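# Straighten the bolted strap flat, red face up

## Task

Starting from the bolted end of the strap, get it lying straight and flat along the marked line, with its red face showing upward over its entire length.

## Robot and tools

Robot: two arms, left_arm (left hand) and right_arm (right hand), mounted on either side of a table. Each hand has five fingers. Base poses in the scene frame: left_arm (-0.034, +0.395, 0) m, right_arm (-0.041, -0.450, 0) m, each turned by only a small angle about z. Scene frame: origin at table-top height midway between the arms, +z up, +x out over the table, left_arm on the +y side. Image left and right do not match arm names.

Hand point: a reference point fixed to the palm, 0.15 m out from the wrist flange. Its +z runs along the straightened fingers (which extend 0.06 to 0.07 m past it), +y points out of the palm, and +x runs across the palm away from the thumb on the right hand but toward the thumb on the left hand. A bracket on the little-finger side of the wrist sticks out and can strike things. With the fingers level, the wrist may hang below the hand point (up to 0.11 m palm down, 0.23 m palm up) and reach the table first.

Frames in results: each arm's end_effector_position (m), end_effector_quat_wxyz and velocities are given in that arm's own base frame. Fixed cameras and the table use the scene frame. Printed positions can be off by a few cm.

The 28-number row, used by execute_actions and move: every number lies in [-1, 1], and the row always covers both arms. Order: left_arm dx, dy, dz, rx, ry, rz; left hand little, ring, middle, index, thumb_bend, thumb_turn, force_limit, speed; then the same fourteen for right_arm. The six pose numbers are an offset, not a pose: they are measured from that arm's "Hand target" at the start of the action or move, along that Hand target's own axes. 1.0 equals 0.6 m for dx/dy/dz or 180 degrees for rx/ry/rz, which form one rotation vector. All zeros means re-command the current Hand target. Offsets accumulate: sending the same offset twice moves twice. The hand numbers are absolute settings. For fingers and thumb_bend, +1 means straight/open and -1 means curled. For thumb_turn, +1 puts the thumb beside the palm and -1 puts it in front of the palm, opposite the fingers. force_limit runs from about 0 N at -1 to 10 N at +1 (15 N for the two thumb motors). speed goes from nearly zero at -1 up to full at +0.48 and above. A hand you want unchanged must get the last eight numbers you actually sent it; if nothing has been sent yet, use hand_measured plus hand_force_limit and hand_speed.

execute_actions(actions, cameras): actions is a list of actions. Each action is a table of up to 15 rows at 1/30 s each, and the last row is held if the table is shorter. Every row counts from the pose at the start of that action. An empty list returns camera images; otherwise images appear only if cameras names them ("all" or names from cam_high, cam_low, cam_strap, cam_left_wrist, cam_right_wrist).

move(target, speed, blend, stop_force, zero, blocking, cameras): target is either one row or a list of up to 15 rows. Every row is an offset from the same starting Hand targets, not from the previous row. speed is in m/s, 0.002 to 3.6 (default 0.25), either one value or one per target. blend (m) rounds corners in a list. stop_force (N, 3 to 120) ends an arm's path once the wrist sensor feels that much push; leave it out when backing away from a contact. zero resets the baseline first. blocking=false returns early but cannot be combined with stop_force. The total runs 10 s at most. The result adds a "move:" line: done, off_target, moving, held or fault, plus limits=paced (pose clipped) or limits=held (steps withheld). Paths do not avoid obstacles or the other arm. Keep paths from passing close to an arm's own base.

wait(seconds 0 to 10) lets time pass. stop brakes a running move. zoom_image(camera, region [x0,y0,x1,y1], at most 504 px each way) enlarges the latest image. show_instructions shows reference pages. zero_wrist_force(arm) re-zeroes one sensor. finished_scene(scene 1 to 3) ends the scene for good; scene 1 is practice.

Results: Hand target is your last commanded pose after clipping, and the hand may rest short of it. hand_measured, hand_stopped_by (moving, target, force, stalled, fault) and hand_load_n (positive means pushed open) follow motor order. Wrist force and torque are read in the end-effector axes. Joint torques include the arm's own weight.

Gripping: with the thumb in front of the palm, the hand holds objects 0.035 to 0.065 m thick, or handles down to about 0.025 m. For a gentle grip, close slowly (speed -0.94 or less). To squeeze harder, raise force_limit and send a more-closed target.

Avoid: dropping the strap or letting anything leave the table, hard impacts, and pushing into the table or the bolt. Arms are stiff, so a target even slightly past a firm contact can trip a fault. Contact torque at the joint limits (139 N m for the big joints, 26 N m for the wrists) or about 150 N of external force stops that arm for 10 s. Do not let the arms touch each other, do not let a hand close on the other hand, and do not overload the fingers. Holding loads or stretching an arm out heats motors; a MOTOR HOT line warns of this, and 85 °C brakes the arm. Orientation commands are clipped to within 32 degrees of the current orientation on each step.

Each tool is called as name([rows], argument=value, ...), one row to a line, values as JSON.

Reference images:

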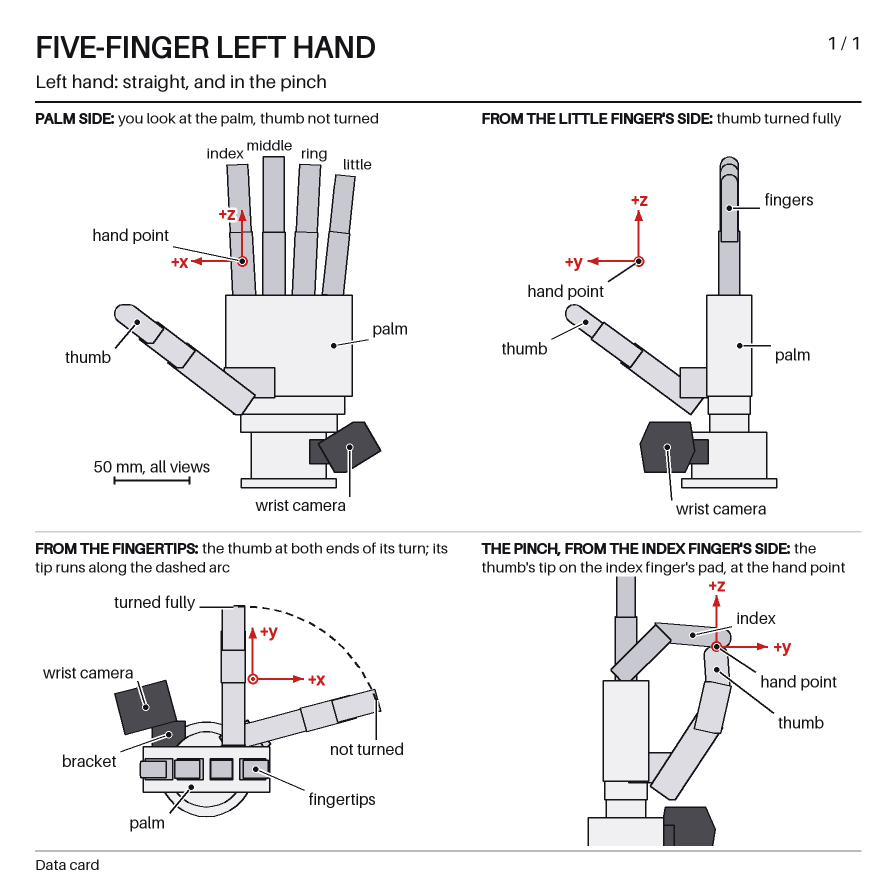

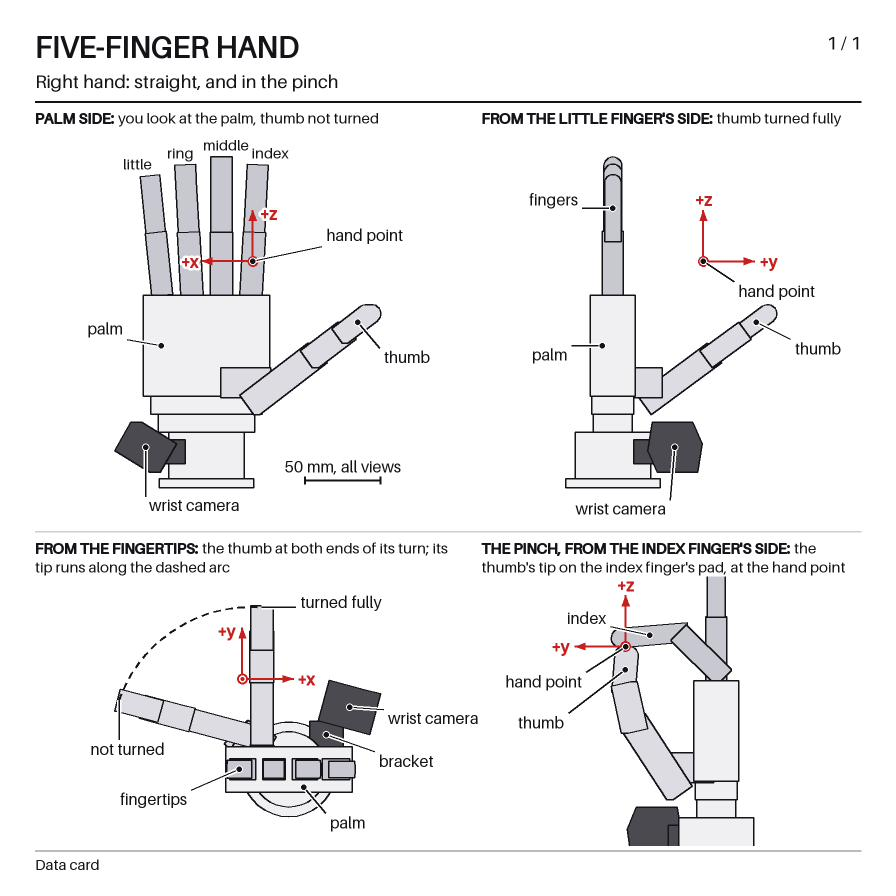

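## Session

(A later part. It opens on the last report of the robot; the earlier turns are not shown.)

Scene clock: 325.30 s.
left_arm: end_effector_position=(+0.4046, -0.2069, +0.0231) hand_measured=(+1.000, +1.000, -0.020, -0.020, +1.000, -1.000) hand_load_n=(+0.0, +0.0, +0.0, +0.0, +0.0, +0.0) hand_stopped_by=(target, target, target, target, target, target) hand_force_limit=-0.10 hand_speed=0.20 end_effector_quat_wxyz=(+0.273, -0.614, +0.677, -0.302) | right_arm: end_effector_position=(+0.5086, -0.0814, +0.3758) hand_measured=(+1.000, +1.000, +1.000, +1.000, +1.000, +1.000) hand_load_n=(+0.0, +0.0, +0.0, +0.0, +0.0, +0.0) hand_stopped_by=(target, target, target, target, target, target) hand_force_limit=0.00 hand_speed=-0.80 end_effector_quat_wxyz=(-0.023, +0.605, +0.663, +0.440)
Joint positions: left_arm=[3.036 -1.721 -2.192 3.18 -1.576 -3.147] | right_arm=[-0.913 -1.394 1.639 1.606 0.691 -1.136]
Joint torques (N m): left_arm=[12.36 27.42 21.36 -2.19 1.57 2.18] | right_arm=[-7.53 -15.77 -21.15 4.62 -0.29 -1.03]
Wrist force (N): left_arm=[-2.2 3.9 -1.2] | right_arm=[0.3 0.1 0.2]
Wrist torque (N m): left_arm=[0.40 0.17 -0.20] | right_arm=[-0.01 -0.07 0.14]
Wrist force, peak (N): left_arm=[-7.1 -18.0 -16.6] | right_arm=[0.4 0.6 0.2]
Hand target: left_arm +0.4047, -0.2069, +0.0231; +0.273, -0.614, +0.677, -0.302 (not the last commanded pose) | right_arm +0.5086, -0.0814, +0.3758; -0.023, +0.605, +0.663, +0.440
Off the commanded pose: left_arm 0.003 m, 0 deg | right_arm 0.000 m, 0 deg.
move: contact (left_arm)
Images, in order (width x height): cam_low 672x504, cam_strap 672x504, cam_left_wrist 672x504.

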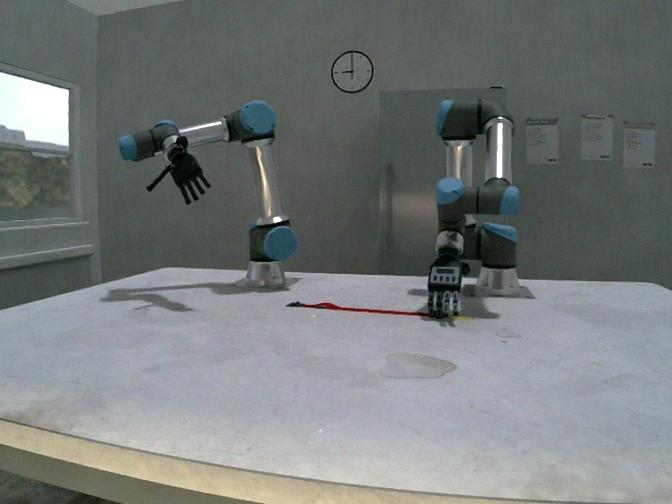

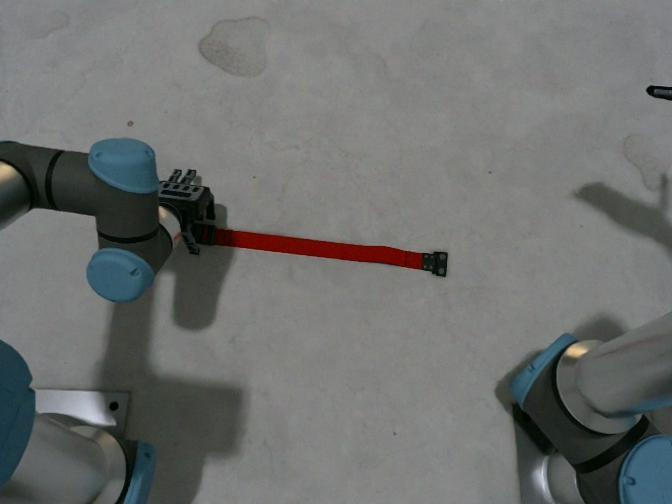

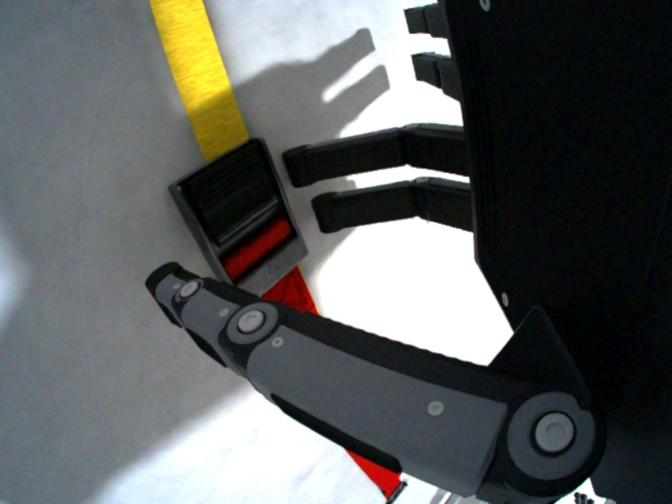

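execute_actions([
  [[0,0,0,0,0,0,1,1,-0.4,-0.4,0.2,-1,0.1,-0.85,0,0,0,0,0,0,1,1,1,1,1,1,0,-0.8]],
  [[0,0,0,0,0,0,1,1,-0.4,-0.4,0.2,-1,0.1,-0.85,0,0,0,0,0,0,1,1,1,1,1,1,0,-0.8]],
  [[0,0.0019,0.0017,0,0,0,1,1,-0.4,-0.4,0.2,-1,0.1,-0.85,0,0,0,0,0,0,1,1,1,1,1,1,0,-0.8]],
  [[0,0,0,0,0,0,1,1,-0.4,-0.4,0.2,-1,0.1,-0.85,0,0,0,0,0,0,1,1,1,1,1,1,0,-0.8]],
  [[0,0,0,0,0,0,1,1,-0.4,-0.4,0.2,-1,0.1,-0.85,0,0,0,0,0,0,1,1,1,1,1,1,0,-0.8]],
], cameras=["cam_strap","cam_left_wrist","cam_low"])

zoom_image(camera="cam_low", region=[350, 230, 490, 340])

zoom_image(camera="cam_strap", region=[140, 140, 280, 280])

Scene clock: 335.33 s.
left_arm: end_effector_position=(+0.4046, -0.2069, +0.0216) hand_measured=(+1.000, +1.000, -0.400, -0.400, +0.410, -1.000) hand_load_n=(-0.5, +0.0, +1.0, +0.5, +7.5, +1.0) hand_stopped_by=(target, target, target, target, force, target) hand_force_limit=0.10 hand_speed=-0.85 end_effector_quat_wxyz=(+0.273, -0.614, +0.677, -0.302) | right_arm: end_effector_position=(+0.5086, -0.0814, +0.3758) hand_measured=(+1.000, +1.000, +1.000, +1.000, +1.000, +1.000) hand_load_n=(+0.0, +0.0, +0.0, +0.0, +0.0, +0.0) hand_stopped_by=(target, target, target, target, target, target) hand_force_limit=0.00 hand_speed=-0.80 end_effector_quat_wxyz=(-0.023, +0.605, +0.663, +0.440)
Joint positions: left_arm=[3.036 -1.724 -2.193 3.185 -1.576 -3.147] | right_arm=[-0.913 -1.394 1.639 1.606 0.691 -1.136]
Joint torques (N m): left_arm=[7.54 10.59 7.49 2.16 -1.26 1.66] | right_arm=[-7.58 -15.42 -20.85 4.42 -0.26 -0.93]
Wrist force (N): left_arm=[-1.9 4.3 -1.0] | right_arm=[0.4 0.2 0.1]
Wrist torque (N m): left_arm=[0.40 0.15 -0.20] | right_arm=[0.02 -0.09 0.14]
Wrist force, peak (N): left_arm=[-2.2 4.6 -1.0] | right_arm=[0.5 0.3 0.3]
Hand target: left_arm +0.4046, -0.2069, +0.0216; +0.273, -0.614, +0.677, -0.302 | right_arm +0.5086, -0.0814, +0.3758; -0.023, +0.605, +0.663, +0.440
Off the commanded pose: left_arm 0.000 m, 0 deg | right_arm 0.000 m, 0 deg.
Images, in order (width x height): cam_low 672x504, cam_strap 672x504, cam_left_wrist 672x504.

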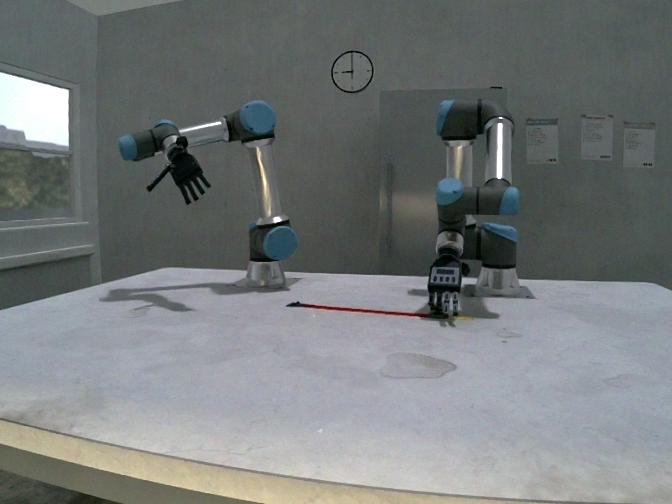

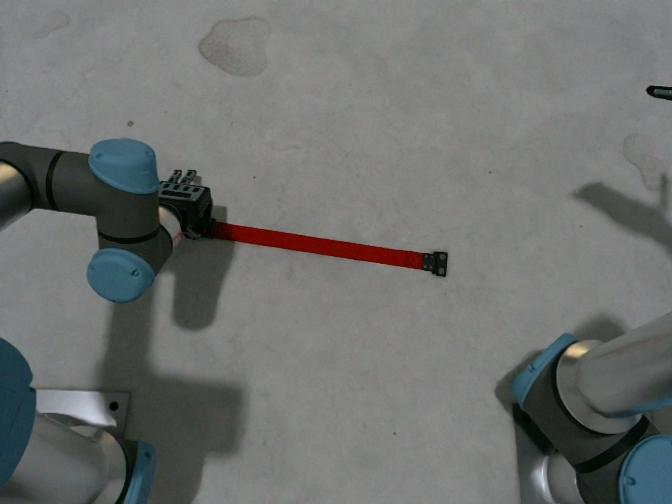

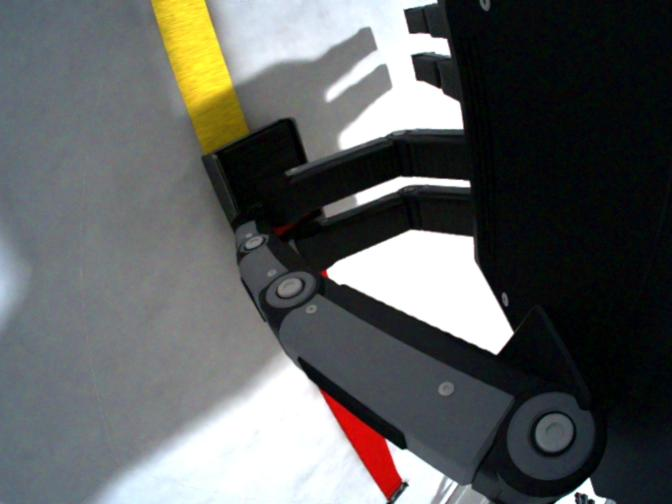

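Scaled by 3.600 from the camera's 672x504 image, which has a finer 960x720 frame.

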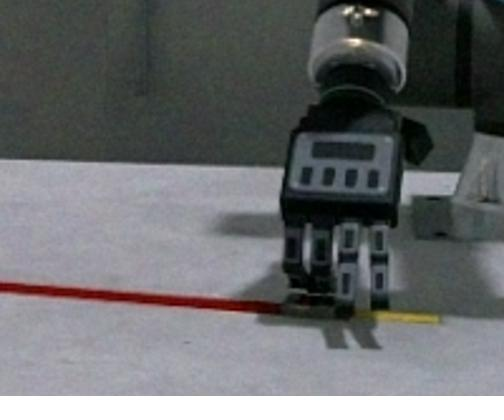

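Scaled by 3.600 from the camera's 672x504 image, which has a finer 960x720 frame.

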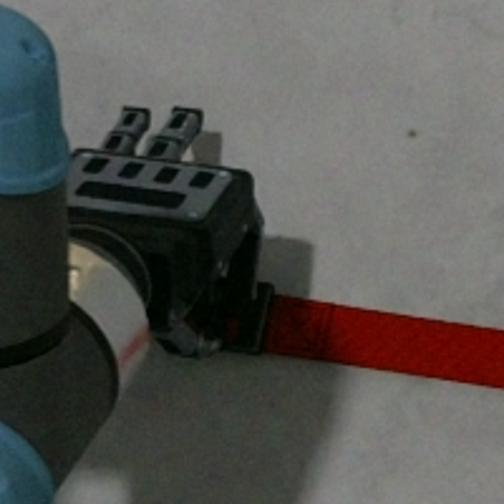

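move([
  [0,0,0,0,0,0,1,1,0.3,0.3,1,-1,-0.1,0.2,0,0,0,0,0,0,1,1,1,1,1,1,0,-0.8],
  [0,-0.11,-0.1,0,0,0,1,1,0.3,0.3,1,-1,-0.1,0.2,0,0,0,0,0,0,1,1,1,1,1,1,0,-0.8],
  [-0.25,-0.11,-0.1,0,0,0,1,1,0.3,0.3,1,-1,-0.1,0.2,0,0,0,0,0,0,1,1,1,1,1,1,0,-0.8],
], speed=0.15, cameras=["cam_strap","cam_left_wrist","cam_low"])

zoom_image(camera="cam_low", region=[280, 270, 480, 340])

zoom_image(camera="cam_strap", region=[130, 190, 300, 290])

zoom_image(camera="cam_strap", region=[290, 190, 460, 290])

Scene clock: 346.83 s.
left_arm: end_effector_position=(+0.4188, -0.0575, +0.1107) hand_measured=(+1.000, +1.000, -0.284, -0.204, +1.000, -1.000) hand_load_n=(+0.0, +0.0, +0.0, +0.0, +0.0, +0.0) hand_stopped_by=(target, target, stalled, stalled, target, target) hand_force_limit=-0.10 hand_speed=0.20 end_effector_quat_wxyz=(+0.273, -0.614, +0.677, -0.302) | right_arm: end_effector_position=(+0.5086, -0.0814, +0.3758) hand_measured=(+1.000, +1.000, +1.000, +1.000, +1.000, +1.000) hand_load_n=(+0.0, +0.0, +0.0, +0.0, +0.0, +0.0) hand_stopped_by=(target, target, target, target, target, target) hand_force_limit=0.00 hand_speed=-0.80 end_effector_quat_wxyz=(-0.023, +0.605, +0.663, +0.440)
Joint positions: left_arm=[3.598 -1.513 -2.15 2.85 -1.168 -2.749] | right_arm=[-0.913 -1.394 1.639 1.606 0.691 -1.136]
Joint torques (N m): left_arm=[9.84 5.28 24.03 -2.92 2.17 2.01] | right_arm=[-6.62 -15.7 -19.85 4.47 -0.29 -1.18]
Wrist force (N): left_arm=[-2.0 4.1 -0.6] | right_arm=[0.3 0.0 -0.1]
Wrist torque (N m): left_arm=[0.35 0.21 -0.24] | right_arm=[0.00 -0.05 0.13]
Wrist force, peak (N): left_arm=[-2.9 -19.4 -29.1] | right_arm=[0.8 -0.1 0.2]
Hand target: left_arm +0.4189, -0.0575, +0.1107; +0.273, -0.614, +0.677, -0.302 | right_arm +0.5086, -0.0814, +0.3758; -0.023, +0.605, +0.663, +0.440
Off the commanded pose: left_arm 0.000 m, 0 deg | right_arm 0.000 m, 0 deg.
move: done
Images, in order (width x height): cam_low 672x504, cam_strap 672x504, cam_left_wrist 672x504.

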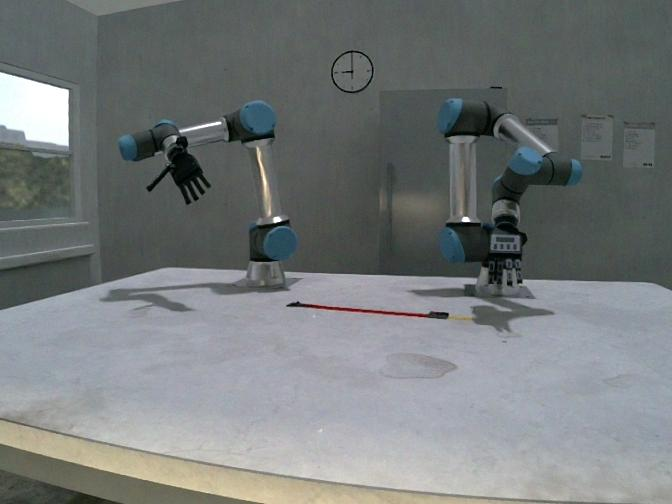

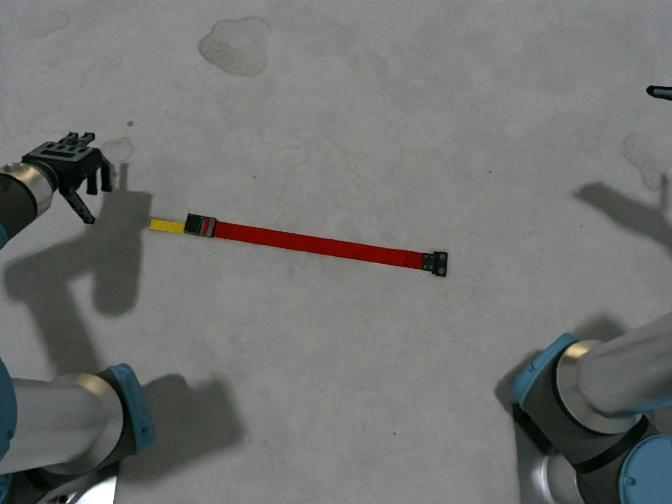

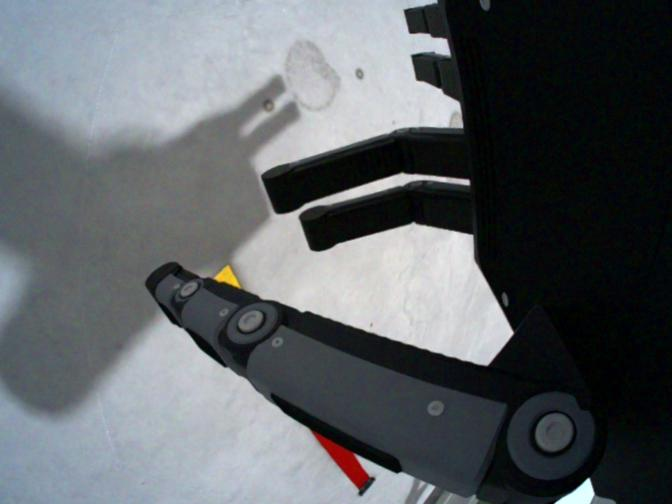

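Scaled by 2.520 from the camera's 672x504 image, which has a finer 960x720 frame.

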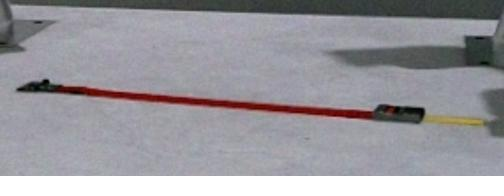

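Scaled by 2.965 from the camera's 672x504 image, which has a finer 960x720 frame.

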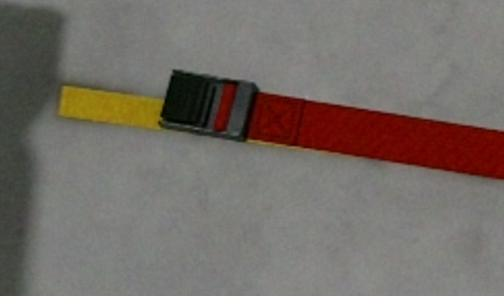

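Scaled by 2.965 from the camera's 672x504 image, which has a finer 960x720 frame.

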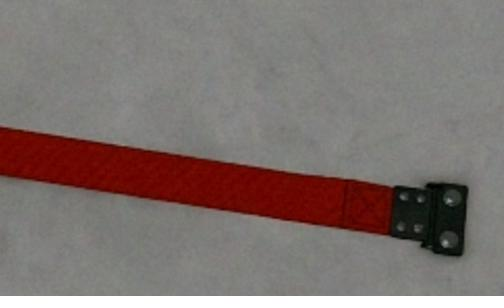

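move([
  [0.2462,0.0358,0.0865,0,0,0,1,1,-0.02,-0.02,1,-1,-0.1,0.2,0,0,0,0,0,0,1,1,1,1,1,1,0,-0.8],
  [0.2462,0.0798,0.1261,0,0,0,1,1,-0.02,-0.02,1,-1,-0.1,0.2,0,0,0,0,0,0,1,1,1,1,1,1,0,-0.8],
  [0.2462,0.102,0.1013,0,0,0,1,1,-0.02,-0.02,1,-1,-0.1,0.2,0,0,0,0,0,0,1,1,1,1,1,1,0,-0.8],
  [0.2462,0.0798,0.1261,0,0,0,1,1,-0.02,-0.02,1,-1,-0.1,0.2,0,0,0,0,0,0,1,1,1,1,1,1,0,-0.8],
  [0.2462,-0.0083,0.0243,0,0,0,1,1,-0.02,-0.02,1,-1,-0.1,0.2,0,0,0,0,0,0,1,1,1,1,1,1,0,-0.8],
  [0,-0.0083,0.0243,0,0,0,1,1,-0.02,-0.02,1,-1,-0.1,0.2,0,0,0,0,0,0,1,1,1,1,1,1,0,-0.8],
], speed=[0.15,0.06,0.04,0.06,0.15,0.15], cameras=["cam_strap","cam_left_wrist","cam_low"])

zoom_image(camera="cam_strap", region=[130, 190, 300, 290])

zoom_image(camera="cam_strap", region=[290, 190, 460, 290])

Scene clock: 377.60 s.
left_arm: end_effector_position=(+0.4330, -0.0589, +0.1047) hand_measured=(+1.000, +1.000, -0.020, -0.020, +1.000, -1.000) hand_load_n=(+0.0, +0.0, +0.0, +0.0, +0.0, +0.0) hand_stopped_by=(target, target, target, target, target, target) hand_force_limit=-0.10 hand_speed=0.20 end_effector_quat_wxyz=(+0.273, -0.614, +0.677, -0.302) | right_arm: end_effector_position=(+0.5086, -0.0814, +0.3758) hand_measured=(+1.000, +1.000, +1.000, +1.000, +1.000, +1.000) hand_load_n=(+0.0, +0.0, +0.0, +0.0, +0.0, +0.0) hand_stopped_by=(target, target, target, target, target, target) hand_force_limit=0.00 hand_speed=-0.80 end_effector_quat_wxyz=(-0.023, +0.605, +0.663, +0.440)
Joint positions: left_arm=[3.569 -1.558 -2.124 2.876 -1.188 -2.772] | right_arm=[-0.913 -1.394 1.639 1.606 0.691 -1.136]
Joint torques (N m): left_arm=[11.26 6.31 23.71 -2.82 2.52 2.09] | right_arm=[-6.92 -16.08 -18.75 4.3 -0.42 -0.84]
Wrist force (N): left_arm=[-1.9 3.8 -0.6] | right_arm=[0.3 0.1 0.5]
Wrist torque (N m): left_arm=[0.32 0.16 -0.23] | right_arm=[-0.03 -0.07 0.13]
Wrist force, peak (N): left_arm=[-2.0 5.1 -0.4] | right_arm=[0.3 0.6 0.3]
Hand target: left_arm +0.4330, -0.0589, +0.1047; +0.273, -0.614, +0.677, -0.302 | right_arm +0.5086, -0.0814, +0.3758; -0.023, +0.605, +0.663, +0.440
Off the commanded pose: left_arm 0.000 m, 0 deg | right_arm 0.000 m, 0 deg.
move: done
Images, in order (width x height): cam_low 672x504, cam_strap 672x504, cam_left_wrist 672x504.

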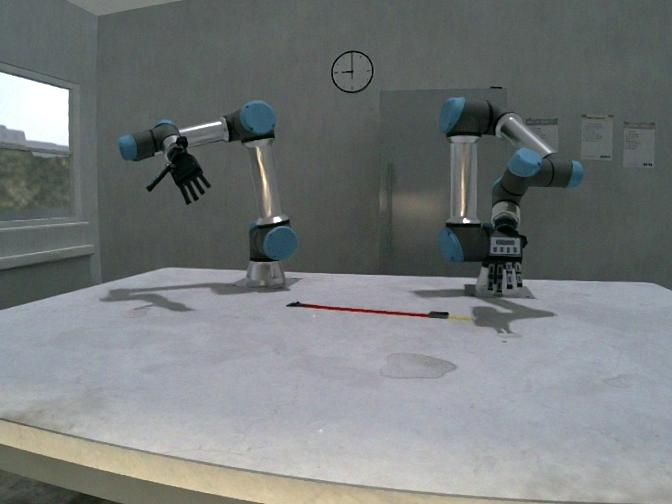

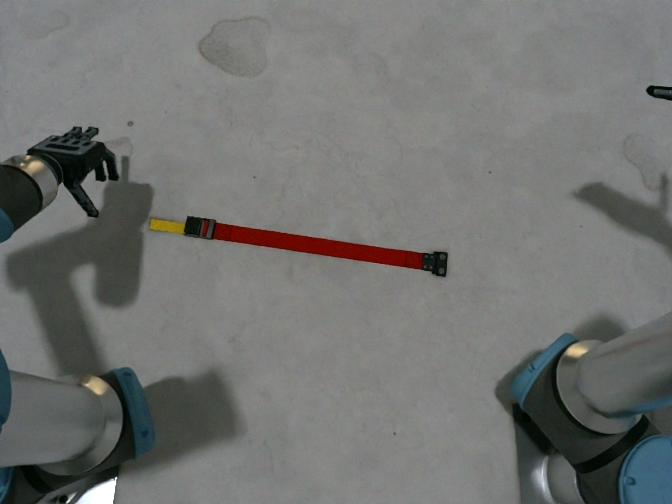

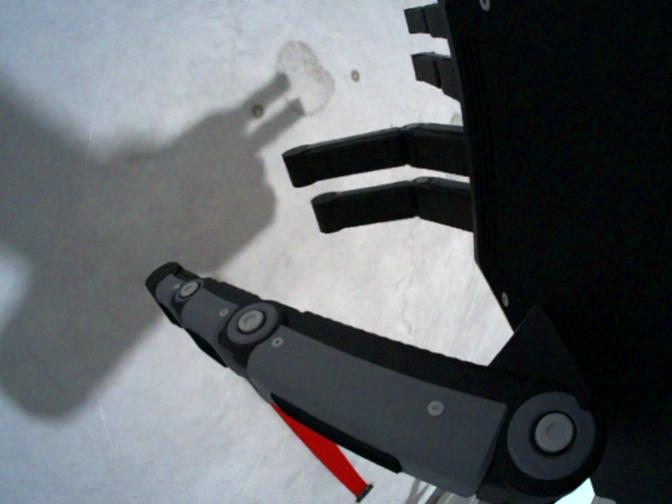

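Scaled by 2.965 from the camera's 672x504 image, which has a finer 960x720 frame.

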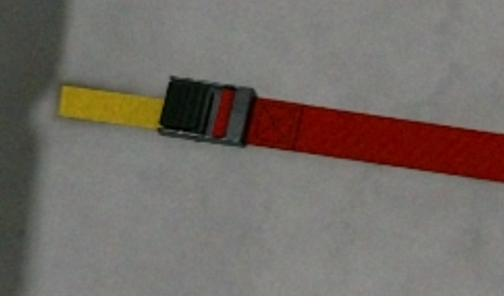

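Scaled by 2.965 from the camera's 672x504 image, which has a finer 960x720 frame.

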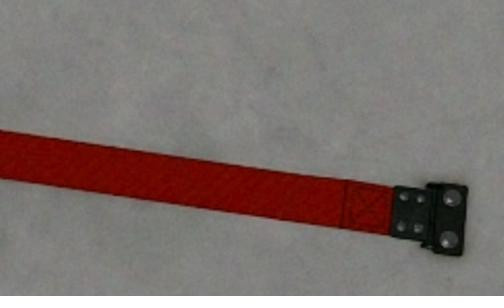

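finished_scene(scene=1)

The scene is finished: the task was done.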